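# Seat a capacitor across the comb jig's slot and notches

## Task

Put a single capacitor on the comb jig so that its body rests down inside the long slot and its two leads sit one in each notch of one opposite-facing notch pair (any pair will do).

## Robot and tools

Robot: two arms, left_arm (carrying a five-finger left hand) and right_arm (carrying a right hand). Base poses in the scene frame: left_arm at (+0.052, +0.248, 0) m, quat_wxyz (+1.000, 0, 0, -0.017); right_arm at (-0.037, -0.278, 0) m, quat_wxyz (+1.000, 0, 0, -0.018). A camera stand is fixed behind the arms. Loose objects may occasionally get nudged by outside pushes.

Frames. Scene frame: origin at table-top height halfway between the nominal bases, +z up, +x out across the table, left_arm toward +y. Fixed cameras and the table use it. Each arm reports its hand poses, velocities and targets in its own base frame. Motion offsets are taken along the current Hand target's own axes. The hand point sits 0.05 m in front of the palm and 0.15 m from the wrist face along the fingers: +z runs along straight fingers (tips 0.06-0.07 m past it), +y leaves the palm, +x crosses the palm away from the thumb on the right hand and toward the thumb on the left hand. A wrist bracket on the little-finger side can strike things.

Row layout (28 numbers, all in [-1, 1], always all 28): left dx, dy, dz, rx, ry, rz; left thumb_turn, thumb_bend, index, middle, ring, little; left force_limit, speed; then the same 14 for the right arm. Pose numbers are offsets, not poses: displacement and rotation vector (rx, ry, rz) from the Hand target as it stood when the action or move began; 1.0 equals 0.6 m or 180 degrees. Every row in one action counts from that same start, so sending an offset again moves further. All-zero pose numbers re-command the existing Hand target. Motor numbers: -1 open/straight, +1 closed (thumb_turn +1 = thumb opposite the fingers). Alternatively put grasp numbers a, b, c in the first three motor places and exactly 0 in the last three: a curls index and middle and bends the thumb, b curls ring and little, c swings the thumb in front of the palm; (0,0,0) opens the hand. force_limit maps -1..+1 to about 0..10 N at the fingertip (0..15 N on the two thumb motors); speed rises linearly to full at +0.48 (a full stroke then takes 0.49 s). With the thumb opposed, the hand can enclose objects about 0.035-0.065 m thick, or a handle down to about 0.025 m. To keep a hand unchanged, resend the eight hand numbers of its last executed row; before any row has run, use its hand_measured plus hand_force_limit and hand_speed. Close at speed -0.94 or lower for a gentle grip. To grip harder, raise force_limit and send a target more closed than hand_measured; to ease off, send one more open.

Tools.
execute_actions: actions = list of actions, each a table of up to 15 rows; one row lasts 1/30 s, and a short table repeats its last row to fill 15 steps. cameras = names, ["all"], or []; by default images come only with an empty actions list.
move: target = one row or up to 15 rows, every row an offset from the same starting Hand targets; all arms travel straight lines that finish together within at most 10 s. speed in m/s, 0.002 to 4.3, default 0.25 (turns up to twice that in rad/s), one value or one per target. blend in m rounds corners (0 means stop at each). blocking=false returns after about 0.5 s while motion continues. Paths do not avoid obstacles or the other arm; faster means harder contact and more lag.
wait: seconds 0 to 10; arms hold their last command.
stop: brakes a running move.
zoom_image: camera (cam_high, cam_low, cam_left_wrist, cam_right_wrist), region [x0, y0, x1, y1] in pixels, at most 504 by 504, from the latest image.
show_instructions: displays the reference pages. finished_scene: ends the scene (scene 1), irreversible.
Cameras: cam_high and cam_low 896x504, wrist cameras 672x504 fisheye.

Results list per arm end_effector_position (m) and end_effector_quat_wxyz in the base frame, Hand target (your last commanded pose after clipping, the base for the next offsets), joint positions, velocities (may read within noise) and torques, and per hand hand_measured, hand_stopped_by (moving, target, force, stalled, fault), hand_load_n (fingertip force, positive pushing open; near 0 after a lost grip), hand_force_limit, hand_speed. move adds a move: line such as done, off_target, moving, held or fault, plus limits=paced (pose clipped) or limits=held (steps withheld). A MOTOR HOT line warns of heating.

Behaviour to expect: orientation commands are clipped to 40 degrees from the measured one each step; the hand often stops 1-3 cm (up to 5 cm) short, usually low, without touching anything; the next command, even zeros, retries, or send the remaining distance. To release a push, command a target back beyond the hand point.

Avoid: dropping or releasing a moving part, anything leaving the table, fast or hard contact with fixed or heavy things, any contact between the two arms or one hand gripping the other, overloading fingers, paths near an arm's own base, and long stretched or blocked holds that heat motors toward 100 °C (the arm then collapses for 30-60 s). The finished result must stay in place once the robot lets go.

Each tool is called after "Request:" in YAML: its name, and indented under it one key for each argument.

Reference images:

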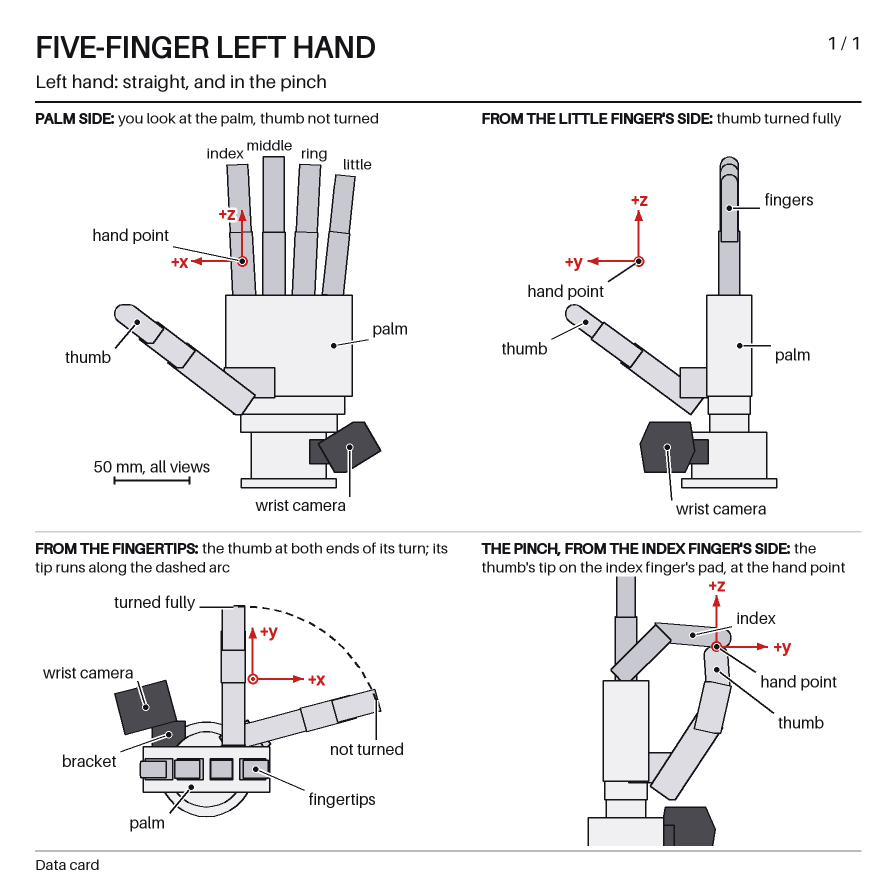

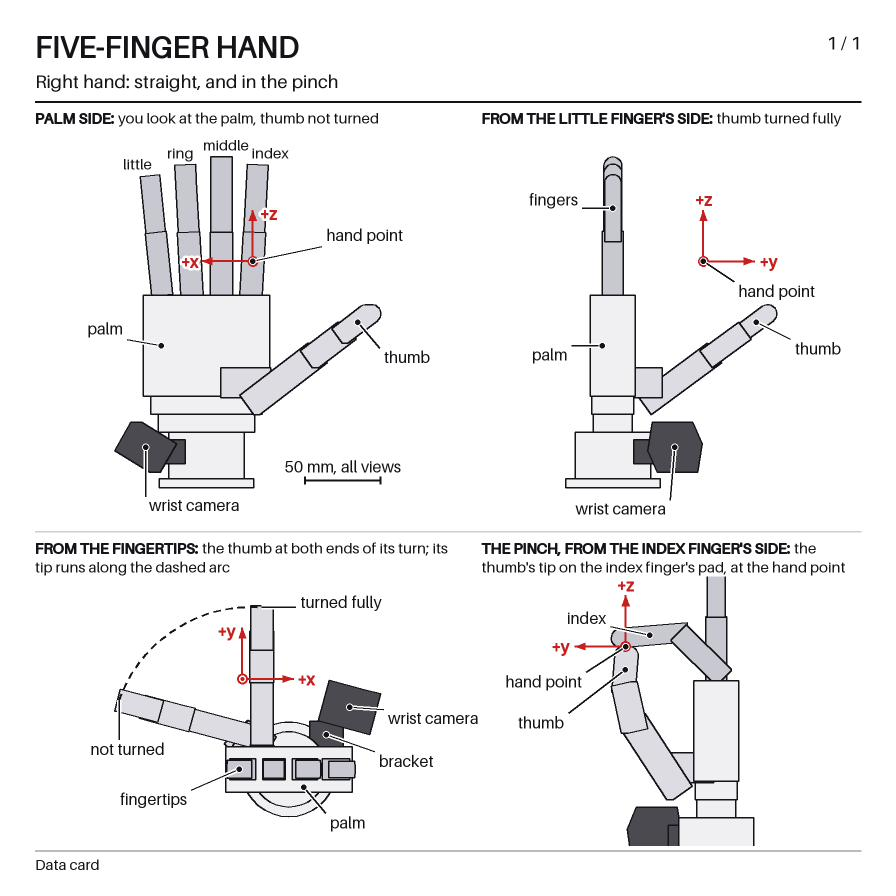

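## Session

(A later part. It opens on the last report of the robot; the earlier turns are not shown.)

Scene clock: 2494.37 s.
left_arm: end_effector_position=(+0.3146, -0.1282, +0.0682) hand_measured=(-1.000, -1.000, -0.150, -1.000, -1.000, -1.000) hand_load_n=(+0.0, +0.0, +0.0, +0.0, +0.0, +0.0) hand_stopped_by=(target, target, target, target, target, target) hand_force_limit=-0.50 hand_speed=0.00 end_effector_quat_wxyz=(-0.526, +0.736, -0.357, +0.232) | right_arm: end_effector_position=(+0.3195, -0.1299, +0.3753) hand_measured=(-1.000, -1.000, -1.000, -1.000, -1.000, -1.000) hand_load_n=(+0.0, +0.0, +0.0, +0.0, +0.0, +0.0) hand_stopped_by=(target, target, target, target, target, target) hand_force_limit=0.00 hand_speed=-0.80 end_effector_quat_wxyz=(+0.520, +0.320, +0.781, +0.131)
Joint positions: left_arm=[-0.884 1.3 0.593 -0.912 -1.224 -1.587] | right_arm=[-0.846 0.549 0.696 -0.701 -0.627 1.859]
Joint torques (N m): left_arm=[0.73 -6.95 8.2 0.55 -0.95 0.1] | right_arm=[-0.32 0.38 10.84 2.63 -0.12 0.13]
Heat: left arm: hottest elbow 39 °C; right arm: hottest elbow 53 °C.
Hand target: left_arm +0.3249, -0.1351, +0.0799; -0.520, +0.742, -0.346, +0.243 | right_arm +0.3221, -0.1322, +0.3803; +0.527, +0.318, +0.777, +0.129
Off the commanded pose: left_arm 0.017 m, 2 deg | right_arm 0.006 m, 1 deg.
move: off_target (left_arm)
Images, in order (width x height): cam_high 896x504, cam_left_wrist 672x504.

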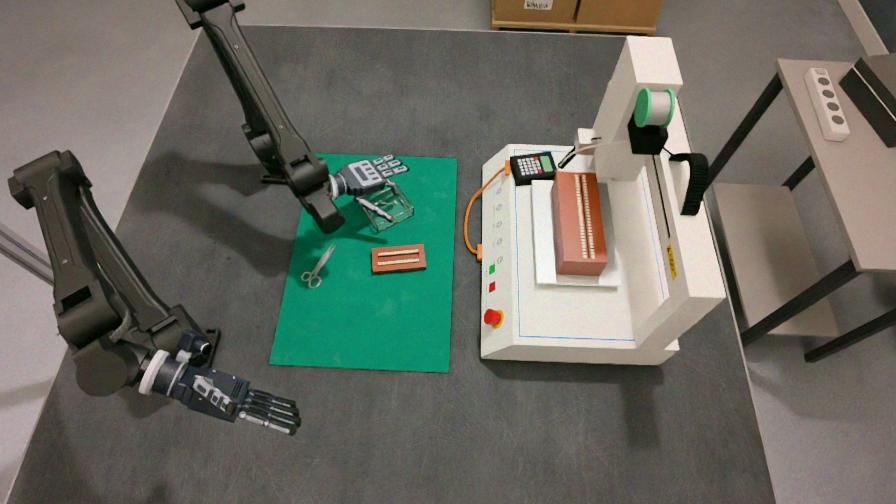

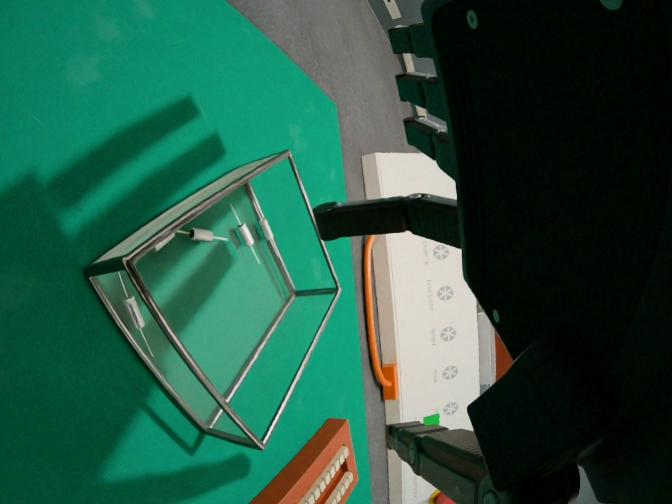

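Request:
move:
  target: [-0.0311, 0.0566, 0.0243, 0, 0, 0, -1, -1, -0.15, -1, -1, -1, -0.5, 0.0, 0, 0, 0, 0, 0, 0, -1, -1, -1, -1, -1, -1, 0.0, -0.8]
  speed: 0.08
  cameras: ["cam_high", "cam_left_wrist"]

Request:
zoom_image:
  camera: "cam_high"
  region: [370, 180, 420, 230]

Request:
zoom_image:
  camera: "cam_left_wrist"
  region: [200, 100, 380, 300]

Scene clock: 2512.93 s.
left_arm: end_effector_position=(+0.3144, -0.1248, +0.0485) hand_measured=(-1.000, -1.000, -0.150, -1.000, -1.000, -1.000) hand_load_n=(-0.5, +0.0, +0.0, +0.0, +0.5, +0.0) hand_stopped_by=(target, target, target, target, target, target) hand_force_limit=-0.50 hand_speed=0.00 end_effector_quat_wxyz=(-0.516, +0.743, -0.342, +0.253) | right_arm: end_effector_position=(+0.3195, -0.1299, +0.3753) hand_measured=(-1.000, -1.000, -1.000, -1.000, -1.000, -1.000) hand_load_n=(+0.0, +0.0, +0.0, +0.0, +0.0, +0.0) hand_stopped_by=(target, target, target, target, target, target) hand_force_limit=0.00 hand_speed=-0.80 end_effector_quat_wxyz=(+0.520, +0.320, +0.781, +0.131)
Joint positions: left_arm=[-0.876 1.311 0.527 -0.754 -1.224 -1.561] | right_arm=[-0.846 0.549 0.696 -0.701 -0.627 1.859]
Joint torques (N m): left_arm=[0.67 -4.42 5.18 0.62 -0.89 0.11] | right_arm=[-0.38 0.38 10.86 2.63 -0.12 0.13]
Heat: left arm: hottest elbow 39 °C; right arm: hottest elbow 53 °C.
Hand target: left_arm +0.3145, -0.1194, +0.0430; -0.520, +0.742, -0.346, +0.243 | right_arm +0.3221, -0.1322, +0.3803; +0.527, +0.318, +0.777, +0.129
Off the commanded pose: left_arm 0.008 m, 1 deg | right_arm 0.006 m, 1 deg.
move: done
Images, in order (width x height): cam_high 896x504, cam_left_wrist 672x504.

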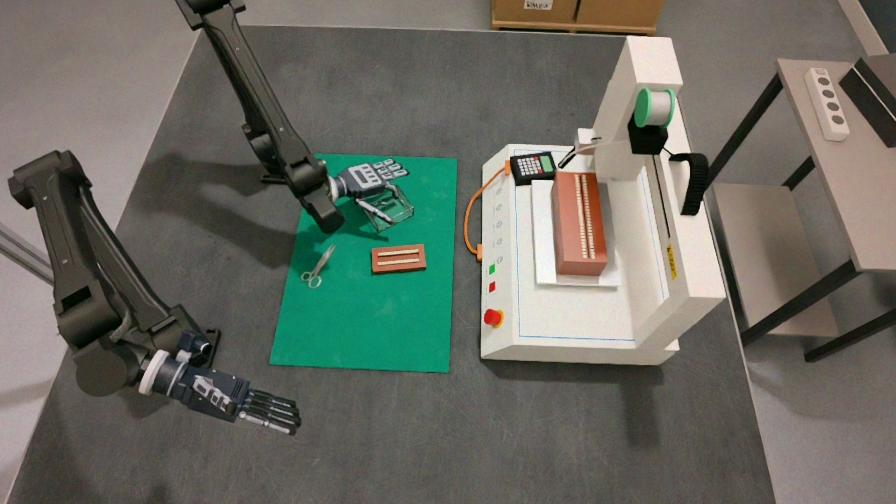

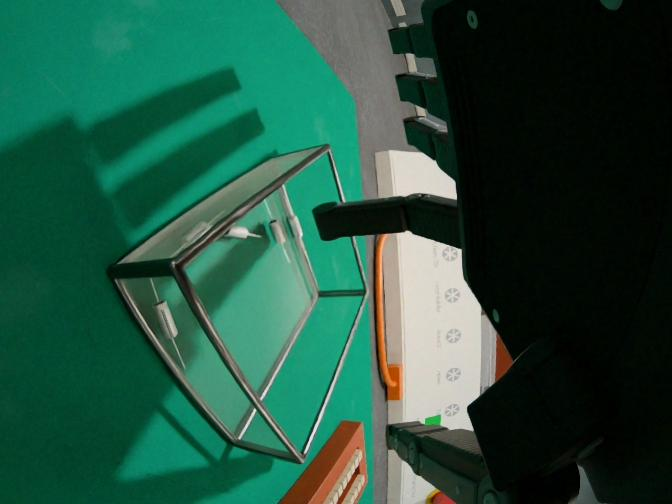

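Scaled by 10.080 from the camera's 896x504 image, which has a finer 1280x720 frame.

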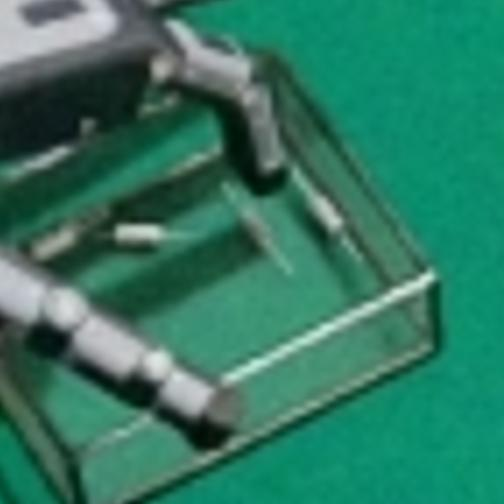

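Scaled by 2.520 from the camera's 672x504 image, which has a finer 960x720 frame.

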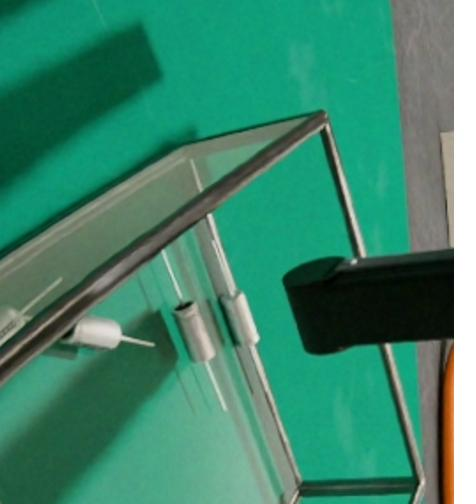

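Request:
move:
  target: [0, 0.0274, 0.01, 0, 0, 0, -1, -1, -0.15, -1, -1, -1, -0.5, 0.0, 0, 0, 0, 0, 0, 0, -1, -1, -1, -1, -1, -1, 0.0, -0.8]
  speed: 0.06
  cameras: ["cam_high", "cam_left_wrist"]

Request:
zoom_image:
  camera: "cam_high"
  region: [370, 180, 420, 230]

Request:
zoom_image:
  camera: "cam_left_wrist"
  region: [220, 120, 380, 300]

Scene clock: 2522.23 s.
left_arm: end_effector_position=(+0.3146, -0.1251, +0.0312) hand_measured=(-1.000, -1.000, -0.150, -1.000, -1.000, -1.000) hand_load_n=(+0.0, +0.0, +0.0, +0.0, +0.0, +0.0) hand_stopped_by=(target, target, target, target, target, target) hand_force_limit=-0.50 hand_speed=0.00 end_effector_quat_wxyz=(-0.516, +0.743, -0.342, +0.254) | right_arm: end_effector_position=(+0.3195, -0.1299, +0.3753) hand_measured=(-1.000, -1.000, -1.000, -1.000, -1.000, -1.000) hand_load_n=(+0.0, +0.0, +0.0, +0.0, +0.0, +0.0) hand_stopped_by=(target, target, target, target, target, target) hand_force_limit=0.00 hand_speed=-0.80 end_effector_quat_wxyz=(+0.520, +0.320, +0.781, +0.131)
Joint positions: left_arm=[-0.876 1.362 0.507 -0.681 -1.224 -1.56] | right_arm=[-0.846 0.549 0.696 -0.701 -0.627 1.859]
Joint torques (N m): left_arm=[0.5 -4.37 4.75 0.7 -0.9 0.11] | right_arm=[-0.38 0.38 10.85 2.62 -0.12 0.12]
Heat: left arm: hottest elbow 38 °C; right arm: hottest elbow 53 °C.
Hand target: left_arm +0.3145, -0.1194, +0.0254; -0.520, +0.742, -0.346, +0.243 | right_arm +0.3221, -0.1322, +0.3803; +0.527, +0.318, +0.777, +0.129
Off the commanded pose: left_arm 0.008 m, 1 deg | right_arm 0.006 m, 1 deg.
move: done
Images, in order (width x height): cam_high 896x504, cam_left_wrist 672x504.

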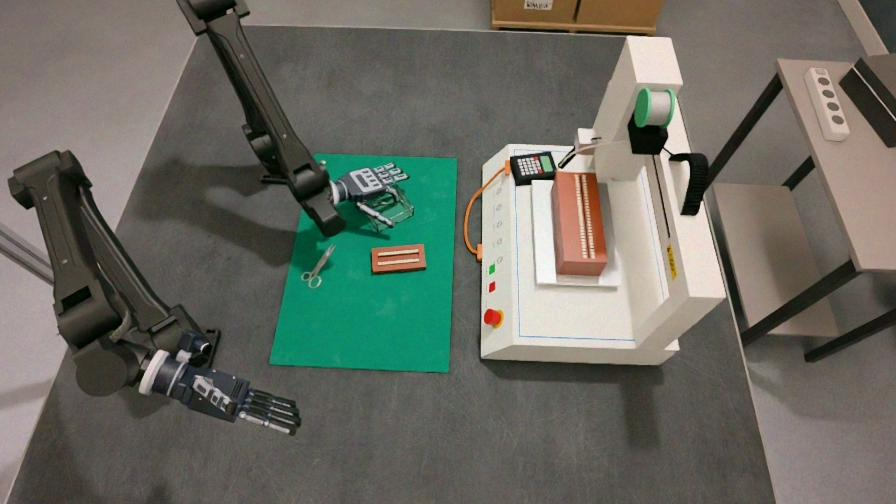

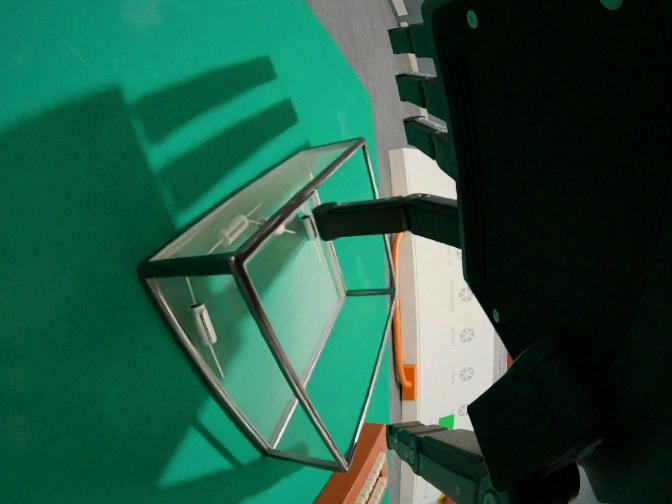

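Scaled by 10.080 from the camera's 896x504 image, which has a finer 1280x720 frame.

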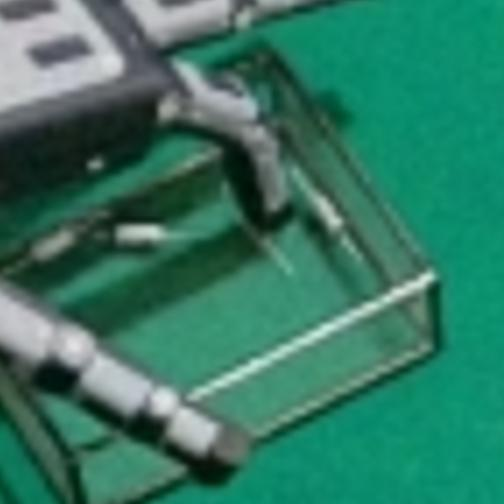

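Scaled by 2.800 from the camera's 672x504 image, which has a finer 960x720 frame.

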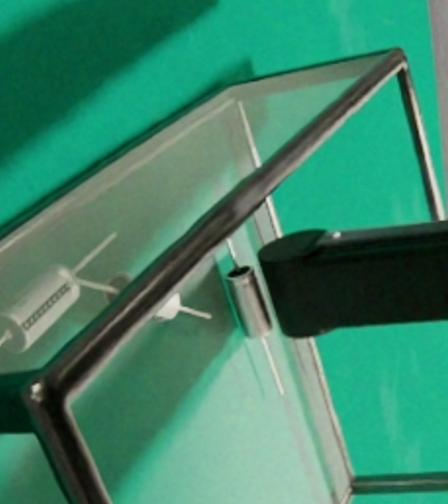

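Request:
move:
  target:
    - [0.0153, 0.0091, -0.0104, 0, 0, 0, -1, -1, -0.15, -1, -1, -1, -0.5, 0.0, 0, 0, 0, 0, 0, 0, -1, -1, -1, -1, -1, -1, 0.0, -0.8]
    - [0.0109, 0.0197, -0.0396, 0, 0, 0, -1, -1, -0.15, -1, -1, -1, -0.5, 0.0, 0, 0, 0, 0, 0, 0, -1, -1, -1, -1, -1, -1, 0.0, -0.8]
  speed: 0.04
  cameras: ["cam_high", "cam_left_wrist"]

Request:
zoom_image:
  camera: "cam_high"
  region: [370, 180, 420, 230]

Request:
zoom_image:
  camera: "cam_left_wrist"
  region: [220, 120, 380, 300]

Scene clock: 2539.73 s.
left_arm: end_effector_position=(+0.2970, -0.1294, +0.0240) hand_measured=(-1.000, -1.000, -0.150, -1.000, -1.000, -1.000) hand_load_n=(+0.0, +0.0, +1.0, +0.0, +0.0, +0.0) hand_stopped_by=(target, target, target, target, target, target) hand_force_limit=-0.50 hand_speed=0.00 end_effector_quat_wxyz=(-0.525, +0.741, -0.342, +0.241) | right_arm: end_effector_position=(+0.3195, -0.1299, +0.3753) hand_measured=(-1.000, -1.000, -1.000, -1.000, -1.000, -1.000) hand_load_n=(+0.0, +0.0, +0.0, +0.0, -0.5, +0.0) hand_stopped_by=(target, target, target, target, target, target) hand_force_limit=0.00 hand_speed=-0.80 end_effector_quat_wxyz=(+0.520, +0.320, +0.781, +0.131)
Joint positions: left_arm=[-0.945 1.438 0.544 -0.904 -1.224 -1.811] | right_arm=[-0.846 0.549 0.696 -0.701 -0.627 1.859]
Joint torques (N m): left_arm=[-1.9 -4.54 6.52 -0.38 -0.48 -0.13] | right_arm=[-0.38 0.32 10.85 2.65 -0.12 0.13]
Heat: left arm: hottest elbow 37 °C; right arm: hottest elbow 53 °C.
Hand target: left_arm +0.2985, -0.1414, +0.0225; -0.520, +0.742, -0.346, +0.243 | right_arm +0.3221, -0.1322, +0.3803; +0.527, +0.318, +0.777, +0.129
Off the commanded pose: left_arm 0.012 m, 1 deg | right_arm 0.006 m, 1 deg.
move: off_target (left_arm)
Images, in order (width x height): cam_high 896x504, cam_left_wrist 672x504.

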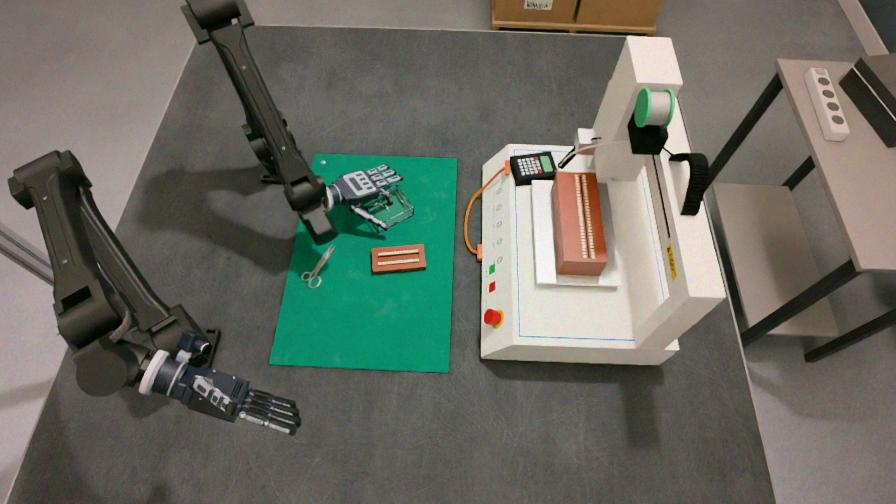

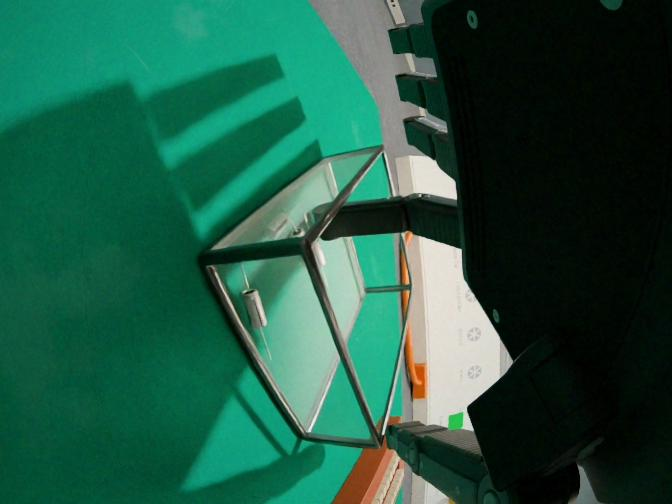

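Scaled by 10.080 from the camera's 896x504 image, which has a finer 1280x720 frame.

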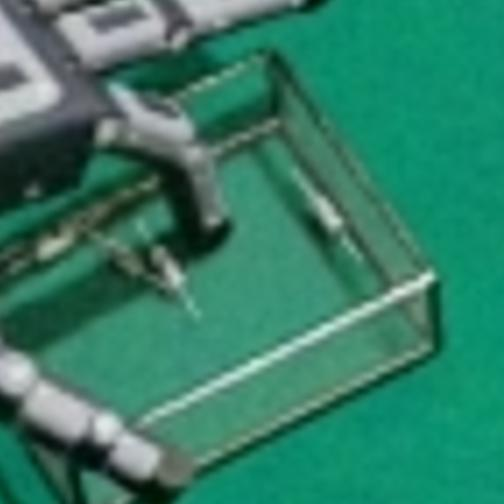

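Scaled by 2.800 from the camera's 672x504 image, which has a finer 960x720 frame.

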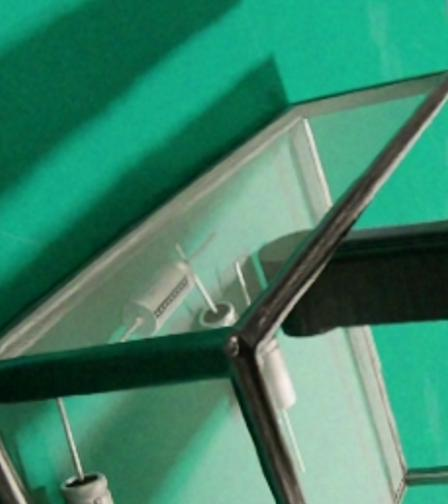

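Request:
move:
  target: [0.0129, -0.1031, -0.0212, 0, 0, 0, -1, -1, -0.15, -1, -1, -1, -0.5, 0.0, 0, 0, 0, 0, 0, 0, -1, -1, -1, -1, -1, -1, 0.0, -0.8]
  speed: 0.12
  cameras: ["cam_high", "cam_left_wrist"]

Request:
zoom_image:
  camera: "cam_high"
  region: [355, 175, 420, 240]

Request:
zoom_image:
  camera: "cam_left_wrist"
  region: [100, 100, 380, 400]

Scene clock: 2552.93 s.
left_arm: end_effector_position=(+0.3016, -0.1350, +0.0731) hand_measured=(-1.000, -1.000, -0.150, -1.000, -1.000, -1.000) hand_load_n=(+0.0, +0.0, +0.0, +0.0, +0.0, +0.0) hand_stopped_by=(target, target, target, target, target, target) hand_force_limit=-0.50 hand_speed=0.00 end_effector_quat_wxyz=(-0.523, +0.738, -0.353, +0.238) | right_arm: end_effector_position=(+0.3195, -0.1299, +0.3753) hand_measured=(-1.000, -1.000, -1.000, -1.000, -1.000, -1.000) hand_load_n=(+0.0, +0.0, +0.0, +0.0, +0.0, +0.0) hand_stopped_by=(target, target, target, target, target, target) hand_force_limit=0.00 hand_speed=-0.80 end_effector_quat_wxyz=(+0.520, +0.320, +0.781, +0.131)
Joint positions: left_arm=[-0.938 1.305 0.609 -1.051 -1.219 -1.739] | right_arm=[-0.846 0.549 0.696 -0.701 -0.627 1.859]
Joint torques (N m): left_arm=[0.73 -6.53 8.58 -0.32 -0.96 0.12] | right_arm=[-0.38 0.38 10.88 2.63 -0.12 0.13]
Heat: left arm: hottest elbow 38 °C; right arm: hottest elbow 53 °C.
Hand target: left_arm +0.3105, -0.1412, +0.0849; -0.520, +0.742, -0.346, +0.243 | right_arm +0.3221, -0.1322, +0.3803; +0.527, +0.318, +0.777, +0.129
Off the commanded pose: left_arm 0.016 m, 1 deg | right_arm 0.006 m, 1 deg.
move: off_target (left_arm)
Images, in order (width x height): cam_high 896x504, cam_left_wrist 672x504.

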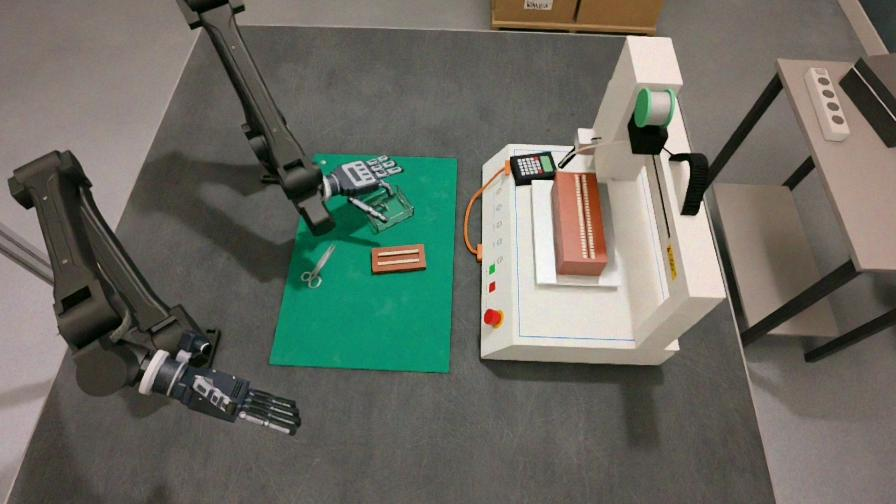

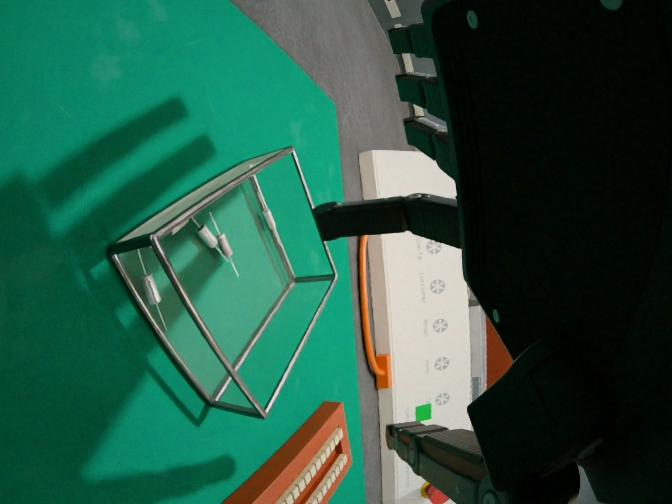

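Scaled by 7.754 from the camera's 896x504 image, which has a finer 1280x720 frame.

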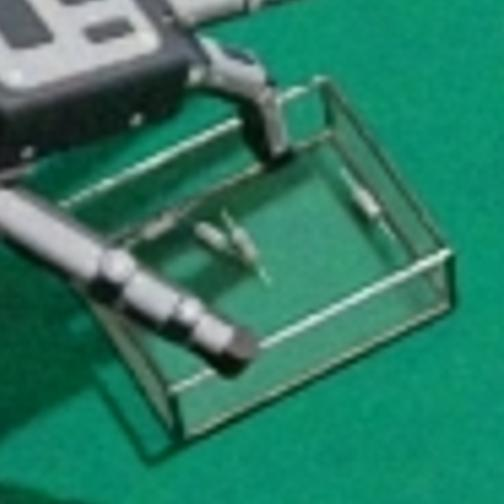

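Scaled by 1.680 from the camera's 672x504 image, which has a finer 960x720 frame.

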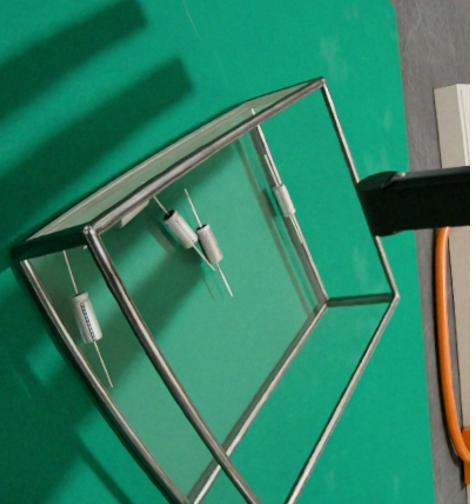

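Request:
move:
  target: [-0.0148, 0.0772, -0.0177, 0, 0.0365, 0.0133, -1, -1, -0.15, -1, -1, -1, -0.5, 0.0, 0, 0, 0, 0, 0, 0, -1, -1, -1, -1, -1, -1, 0.0, -0.8]
  speed: 0.1
  cameras: ["cam_high", "cam_left_wrist"]

Request:
zoom_image:
  camera: "cam_high"
  region: [355, 180, 405, 230]

Request:
zoom_image:
  camera: "cam_left_wrist"
  region: [180, 100, 380, 320]

Scene clock: 2574.37 s.
left_arm: end_effector_position=(+0.2873, -0.1486, +0.0459) hand_measured=(-1.000, -1.000, -0.150, -1.000, -1.000, -1.000) hand_load_n=(-0.5, +0.0, +0.0, +0.0, +0.0, +0.0) hand_stopped_by=(target, target, target, target, target, target) hand_force_limit=-0.50 hand_speed=0.00 end_effector_quat_wxyz=(-0.505, +0.725, -0.382, +0.272) | right_arm: end_effector_position=(+0.3195, -0.1299, +0.3753) hand_measured=(-1.000, -1.000, -1.000, -1.000, -1.000, -1.000) hand_load_n=(+0.0, +0.0, +0.0, +0.0, +0.0, +0.0) hand_stopped_by=(target, target, target, target, target, target) hand_force_limit=0.00 hand_speed=-0.80 end_effector_quat_wxyz=(+0.520, +0.320, +0.781, +0.131)
Joint positions: left_arm=[-1.003 1.305 0.515 -0.843 -1.221 -1.646] | right_arm=[-0.846 0.549 0.696 -0.701 -0.627 1.859]
Joint torques (N m): left_arm=[-1.44 -5.3 5.01 0.58 -1.04 0.11] | right_arm=[-0.38 0.38 10.84 2.62 -0.12 0.12]
Heat: left arm: hottest elbow 38 °C; right arm: hottest elbow 53 °C.
Hand target: left_arm +0.2850, -0.1511, +0.0450; -0.504, +0.720, -0.391, +0.274 | right_arm +0.3221, -0.1322, +0.3803; +0.527, +0.318, +0.777, +0.129
Off the commanded pose: left_arm 0.003 m, 1 deg | right_arm 0.006 m, 1 deg.
move: done
Images, in order (width x height): cam_high 896x504, cam_left_wrist 672x504.

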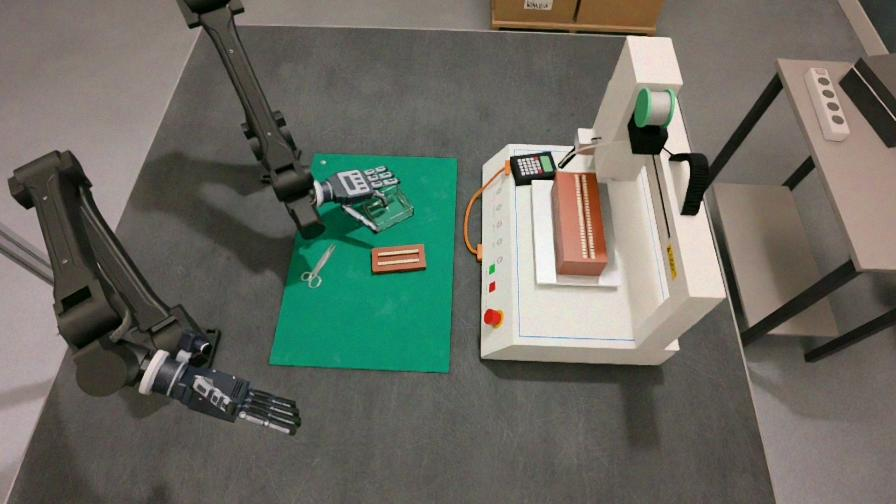

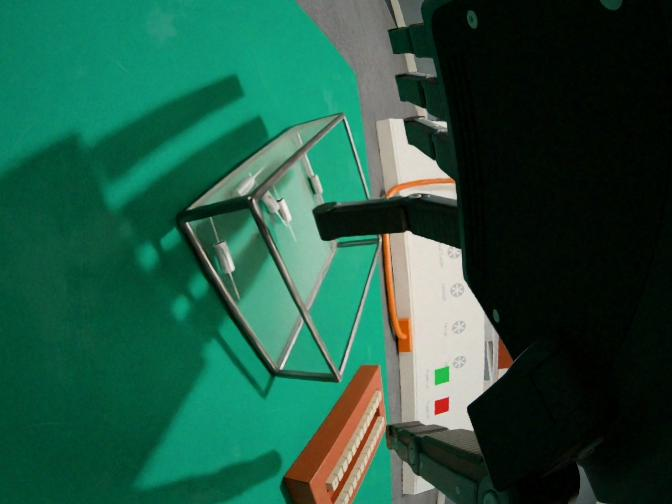

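Scaled by 10.080 from the camera's 896x504 image, which has a finer 1280x720 frame.

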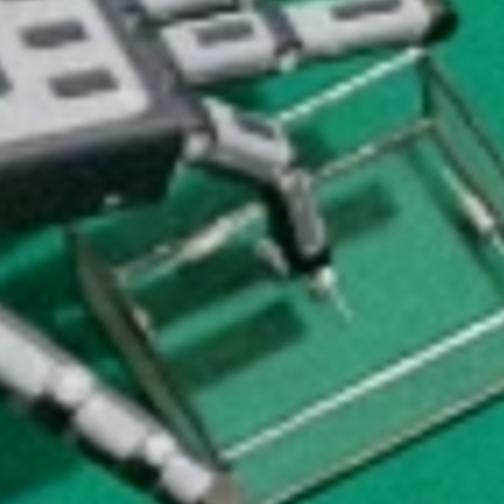

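Scaled by 2.291 from the camera's 672x504 image, which has a finer 960x720 frame.

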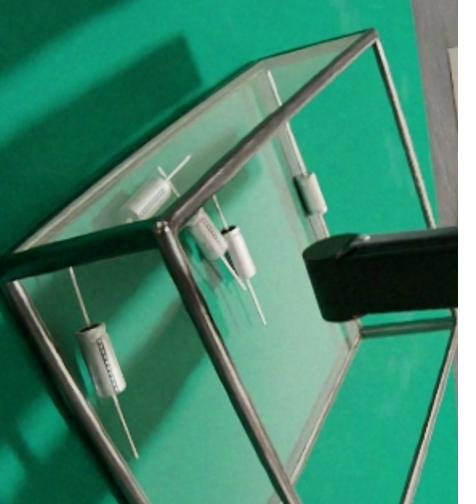

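Request:
move:
  target:
    - [-0.0203, -0.0034, 0.0092, 0, 0, 0, -1, -1, -0.15, -1, -1, -1, -0.5, 0.0, 0, 0, 0, 0, 0, 0, -1, -1, -1, -1, -1, -1, 0.0, -0.8]
    - [-0.0203, 0.0217, 0.0183, 0, 0, 0, -1, -1, -0.15, -1, -1, -1, -0.5, 0.0, 0, 0, 0, 0, 0, 0, -1, -1, -1, -1, -1, -1, 0.0, -0.8]
  speed: 0.06
  cameras: ["cam_high", "cam_left_wrist"]

Request:
zoom_image:
  camera: "cam_high"
  region: [355, 180, 405, 230]

Request:
zoom_image:
  camera: "cam_left_wrist"
  region: [220, 100, 380, 280]

Scene clock: 2586.87 s.
left_arm: end_effector_position=(+0.2828, -0.1429, +0.0335) hand_measured=(-1.000, -1.000, -0.150, -1.000, -1.000, -1.000) hand_load_n=(+0.0, +0.0, +0.0, +0.0, +0.0, +0.0) hand_stopped_by=(target, target, target, target, target, target) hand_force_limit=-0.50 hand_speed=0.00 end_effector_quat_wxyz=(-0.498, +0.722, -0.387, +0.283) | right_arm: end_effector_position=(+0.3195, -0.1299, +0.3753) hand_measured=(-1.000, -1.000, -1.000, -1.000, -1.000, -1.000) hand_load_n=(-0.5, +0.0, +0.0, +0.0, +0.0, +0.0) hand_stopped_by=(target, target, target, target, target, target) hand_force_limit=0.00 hand_speed=-0.80 end_effector_quat_wxyz=(+0.520, +0.320, +0.781, +0.131)
Joint positions: left_arm=[-1.003 1.29 0.454 -0.718 -1.221 -1.577] | right_arm=[-0.846 0.549 0.696 -0.701 -0.627 1.859]
Joint torques (N m): left_arm=[0.38 -3.66 4.88 0.61 -1.05 0.12] | right_arm=[-0.38 0.38 10.84 2.62 -0.12 0.13]
Heat: left arm: hottest elbow 37 °C; right arm: hottest elbow 53 °C.
Hand target: left_arm +0.2834, -0.1379, +0.0291; -0.504, +0.720, -0.391, +0.274 | right_arm +0.3221, -0.1322, +0.3803; +0.527, +0.318, +0.777, +0.129
Off the commanded pose: left_arm 0.007 m, 1 deg | right_arm 0.006 m, 1 deg.
move: done
Images, in order (width x height): cam_high 896x504, cam_left_wrist 672x504.

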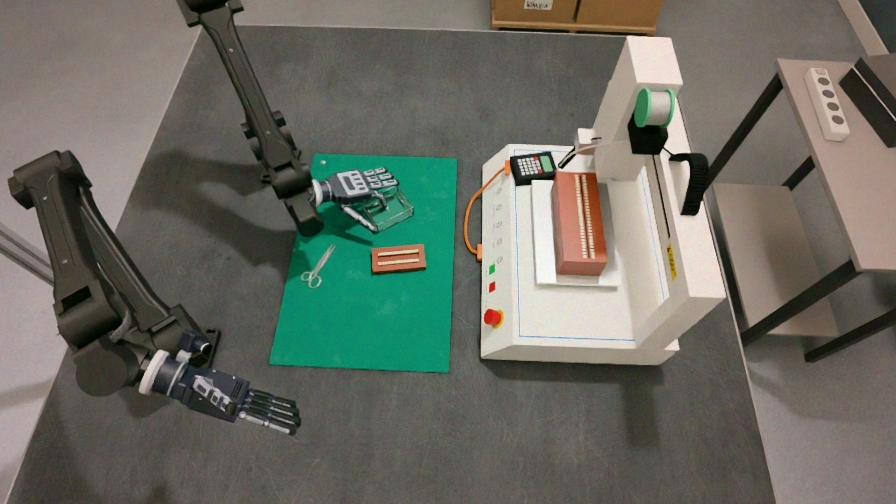

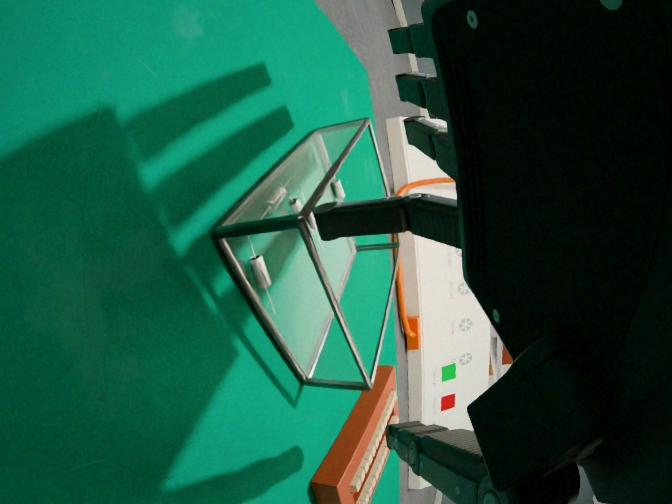

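Scaled by 10.080 from the camera's 896x504 image, which has a finer 1280x720 frame.

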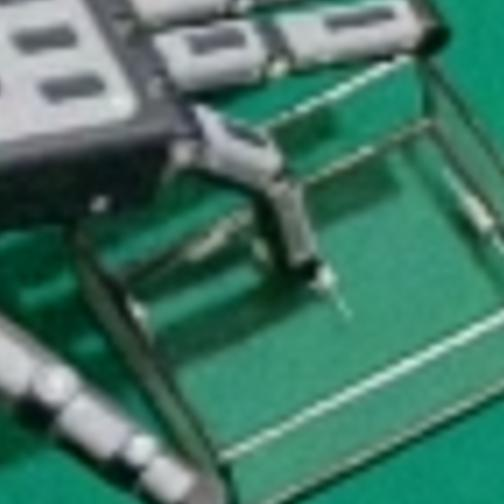

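Scaled by 2.800 from the camera's 672x504 image, which has a finer 960x720 frame.

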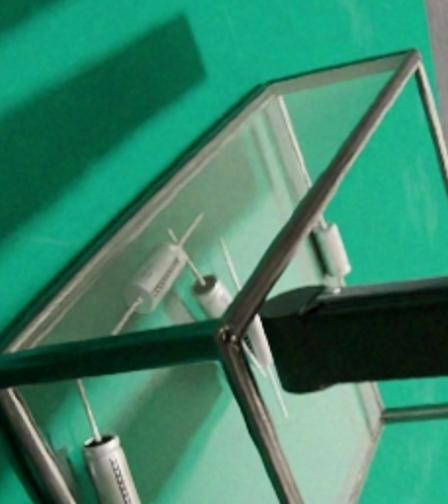

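Request:
move:
  target:
    - [0, 0.0063, 0.0023, 0, 0, 0, -1, -1, -0.15, -1, -1, -1, -0.5, 0.0, 0, 0, 0, 0, 0, 0, -1, -1, -1, -1, -1, -1, 0.0, -0.8]
    - [-0.0015, -0.0031, 0.0306, 0, 0, 0, -1, -1, -0.15, -1, -1, -1, -0.5, 0.0, 0, 0, 0, 0, 0, 0, -1, -1, -1, -1, -1, -1, 0.0, -0.8]
  speed: 0.04
  cameras: ["cam_high", "cam_left_wrist"]

Request:
zoom_image:
  camera: "cam_high"
  region: [355, 180, 405, 230]

Request:
zoom_image:
  camera: "cam_left_wrist"
  region: [220, 100, 380, 280]

Scene clock: 2609.53 s.
left_arm: end_effector_position=(+0.2982, -0.1320, +0.0256) hand_measured=(-1.000, -1.000, -0.150, -1.000, -1.000, -1.000) hand_load_n=(+0.0, +0.0, +0.5, -0.5, +0.0, +0.0) hand_stopped_by=(target, target, target, target, target, target) hand_force_limit=-0.50 hand_speed=0.00 end_effector_quat_wxyz=(-0.505, +0.719, -0.389, +0.279) | right_arm: end_effector_position=(+0.3195, -0.1299, +0.3753) hand_measured=(-1.000, -1.000, -1.000, -1.000, -1.000, -1.000) hand_load_n=(+0.0, +0.0, +0.0, +0.0, +0.0, +0.0) hand_stopped_by=(target, target, target, target, target, target) hand_force_limit=0.00 hand_speed=-0.80 end_effector_quat_wxyz=(+0.520, +0.320, +0.781, +0.131)
Joint positions: left_arm=[-0.929 1.29 0.413 -0.493 -1.222 -1.367] | right_arm=[-0.846 0.549 0.696 -0.701 -0.627 1.859]
Joint torques (N m): left_arm=[0.73 -5.3 4.52 0.92 -0.7 0.14] | right_arm=[-0.44 0.38 10.85 2.63 -0.12 0.12]
Heat: left arm: hottest elbow 37 °C; right arm: hottest elbow 53 °C.
Hand target: left_arm +0.2978, -0.1272, +0.0245; -0.504, +0.720, -0.391, +0.274 | right_arm +0.3221, -0.1322, +0.3803; +0.527, +0.318, +0.777, +0.129
Off the commanded pose: left_arm 0.005 m, 1 deg | right_arm 0.006 m, 1 deg.
move: done
Images, in order (width x height): cam_high 896x504, cam_left_wrist 672x504.

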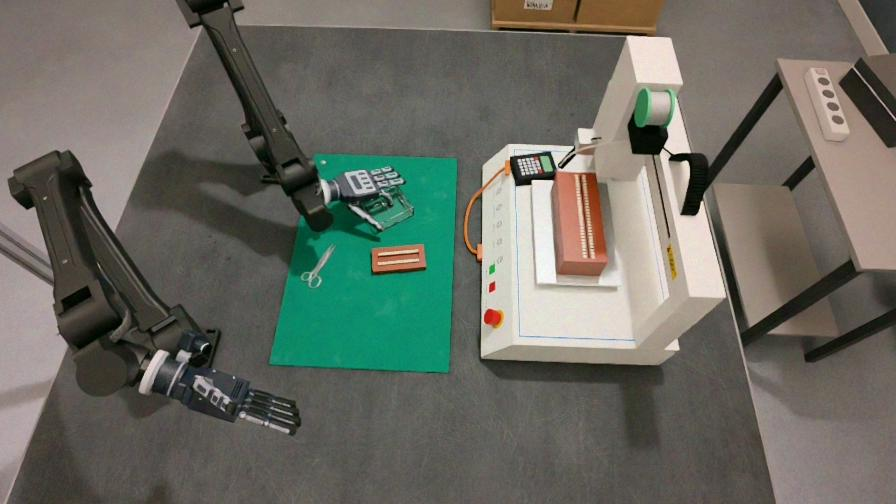

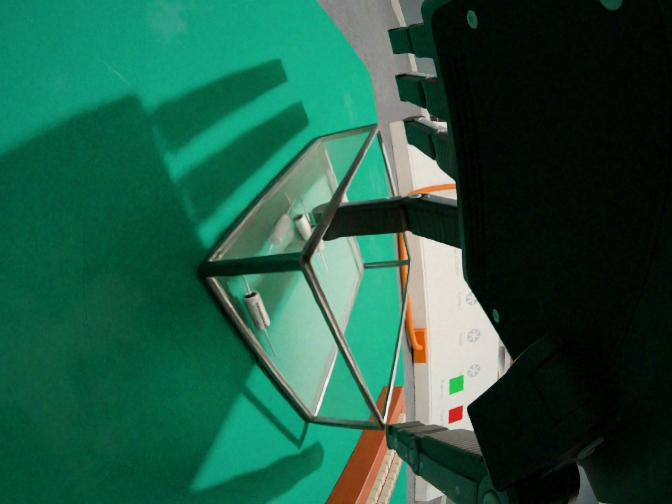

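Scaled by 10.080 from the camera's 896x504 image, which has a finer 1280x720 frame.

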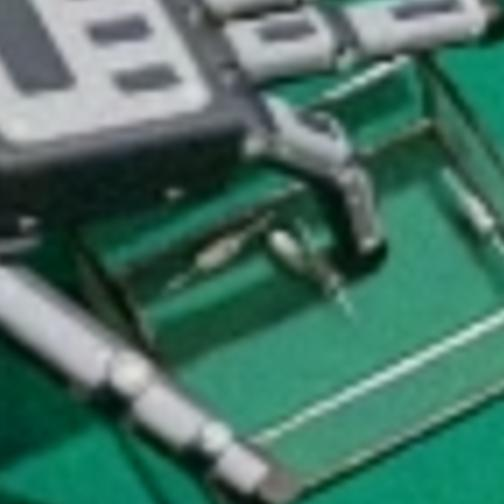

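Scaled by 2.800 from the camera's 672x504 image, which has a finer 960x720 frame.

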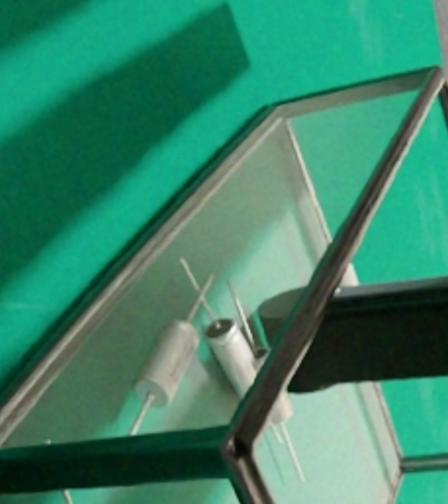

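Request:
move:
  target: [0.0061, -0.0957, -0.0052, 0, 0, 0, -1, -1, -0.15, -1, -1, -1, -0.5, 0.0, 0, 0, 0, 0, 0, 0, -1, -1, -1, -1, -1, -1, 0.0, -0.8]
  speed: 0.12
  cameras: ["cam_high", "cam_left_wrist"]

Request:
zoom_image:
  camera: "cam_high"
  region: [355, 175, 420, 240]

Request:
zoom_image:
  camera: "cam_left_wrist"
  region: [100, 100, 380, 400]

Scene clock: 2631.07 s.
left_arm: end_effector_position=(+0.3038, -0.1144, +0.0651) hand_measured=(-1.000, -1.000, -0.150, -1.000, -1.000, -1.000) hand_load_n=(+0.0, +0.0, +0.0, +0.0, +0.0, -0.5) hand_stopped_by=(target, target, target, target, target, target) hand_force_limit=-0.50 hand_speed=0.00 end_effector_quat_wxyz=(-0.508, +0.716, -0.400, +0.265) | right_arm: end_effector_position=(+0.3195, -0.1299, +0.3753) hand_measured=(-1.000, -1.000, -1.000, -1.000, -1.000, -1.000) hand_load_n=(+0.0, +0.0, +0.0, +0.0, +0.0, +0.0) hand_stopped_by=(target, target, target, target, target, target) hand_force_limit=0.00 hand_speed=-0.80 end_effector_quat_wxyz=(+0.520, +0.320, +0.781, +0.131)
Joint positions: left_arm=[-0.861 1.109 0.427 -0.549 -1.198 -1.18] | right_arm=[-0.846 0.549 0.696 -0.701 -0.627 1.859]
Joint torques (N m): left_arm=[0.56 -4.31 9.39 0.57 -0.84 0.11] | right_arm=[-0.44 0.38 10.86 2.63 -0.12 0.13]
Heat: left arm: hottest elbow 36 °C; right arm: hottest elbow 53 °C.
Hand target: left_arm +0.3139, -0.1212, +0.0796; -0.504, +0.720, -0.391, +0.274 | right_arm +0.3221, -0.1322, +0.3803; +0.527, +0.318, +0.777, +0.129
Off the commanded pose: left_arm 0.019 m, 2 deg | right_arm 0.006 m, 1 deg.
move: off_target (left_arm)
Images, in order (width x height): cam_high 896x504, cam_left_wrist 672x504.

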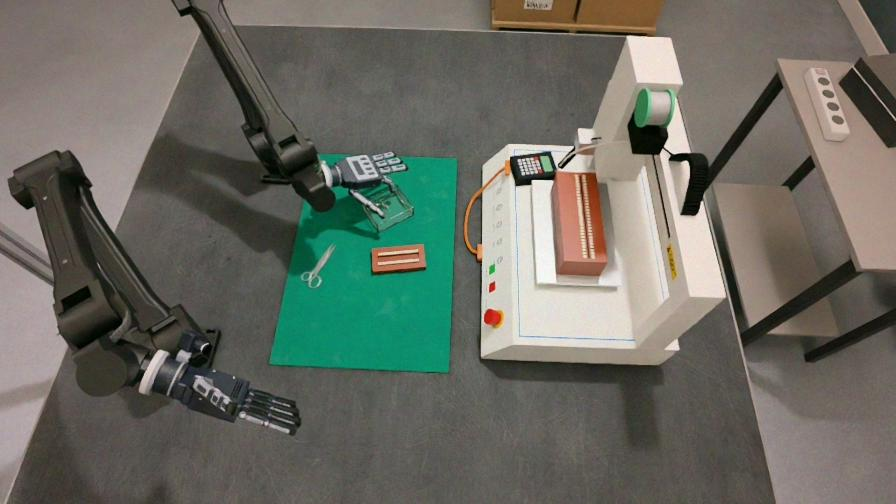

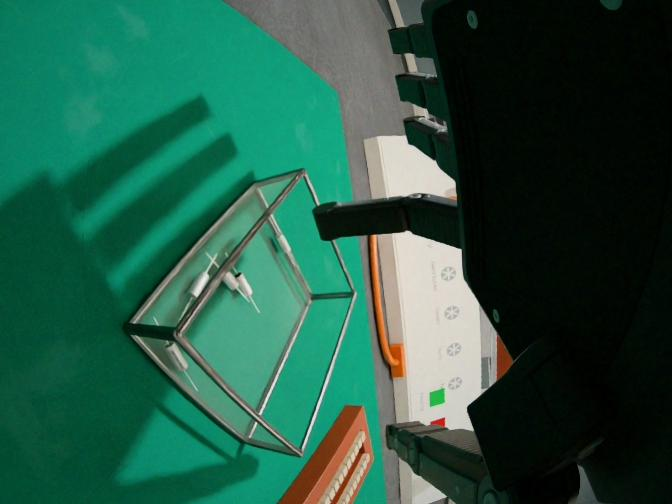

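Scaled by 7.754 from the camera's 896x504 image, which has a finer 1280x720 frame.

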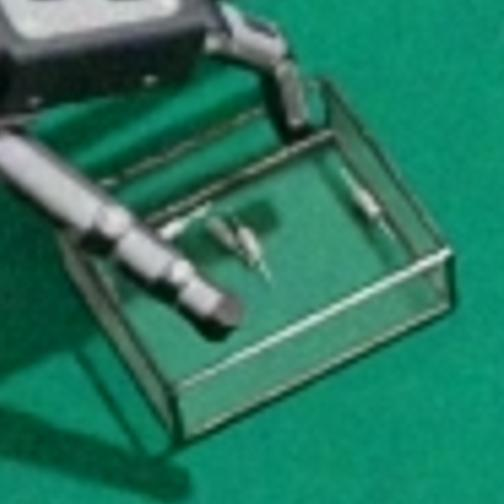

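Scaled by 1.680 from the camera's 672x504 image, which has a finer 960x720 frame.

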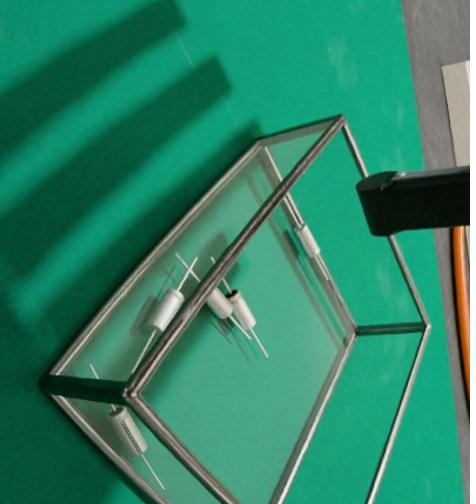

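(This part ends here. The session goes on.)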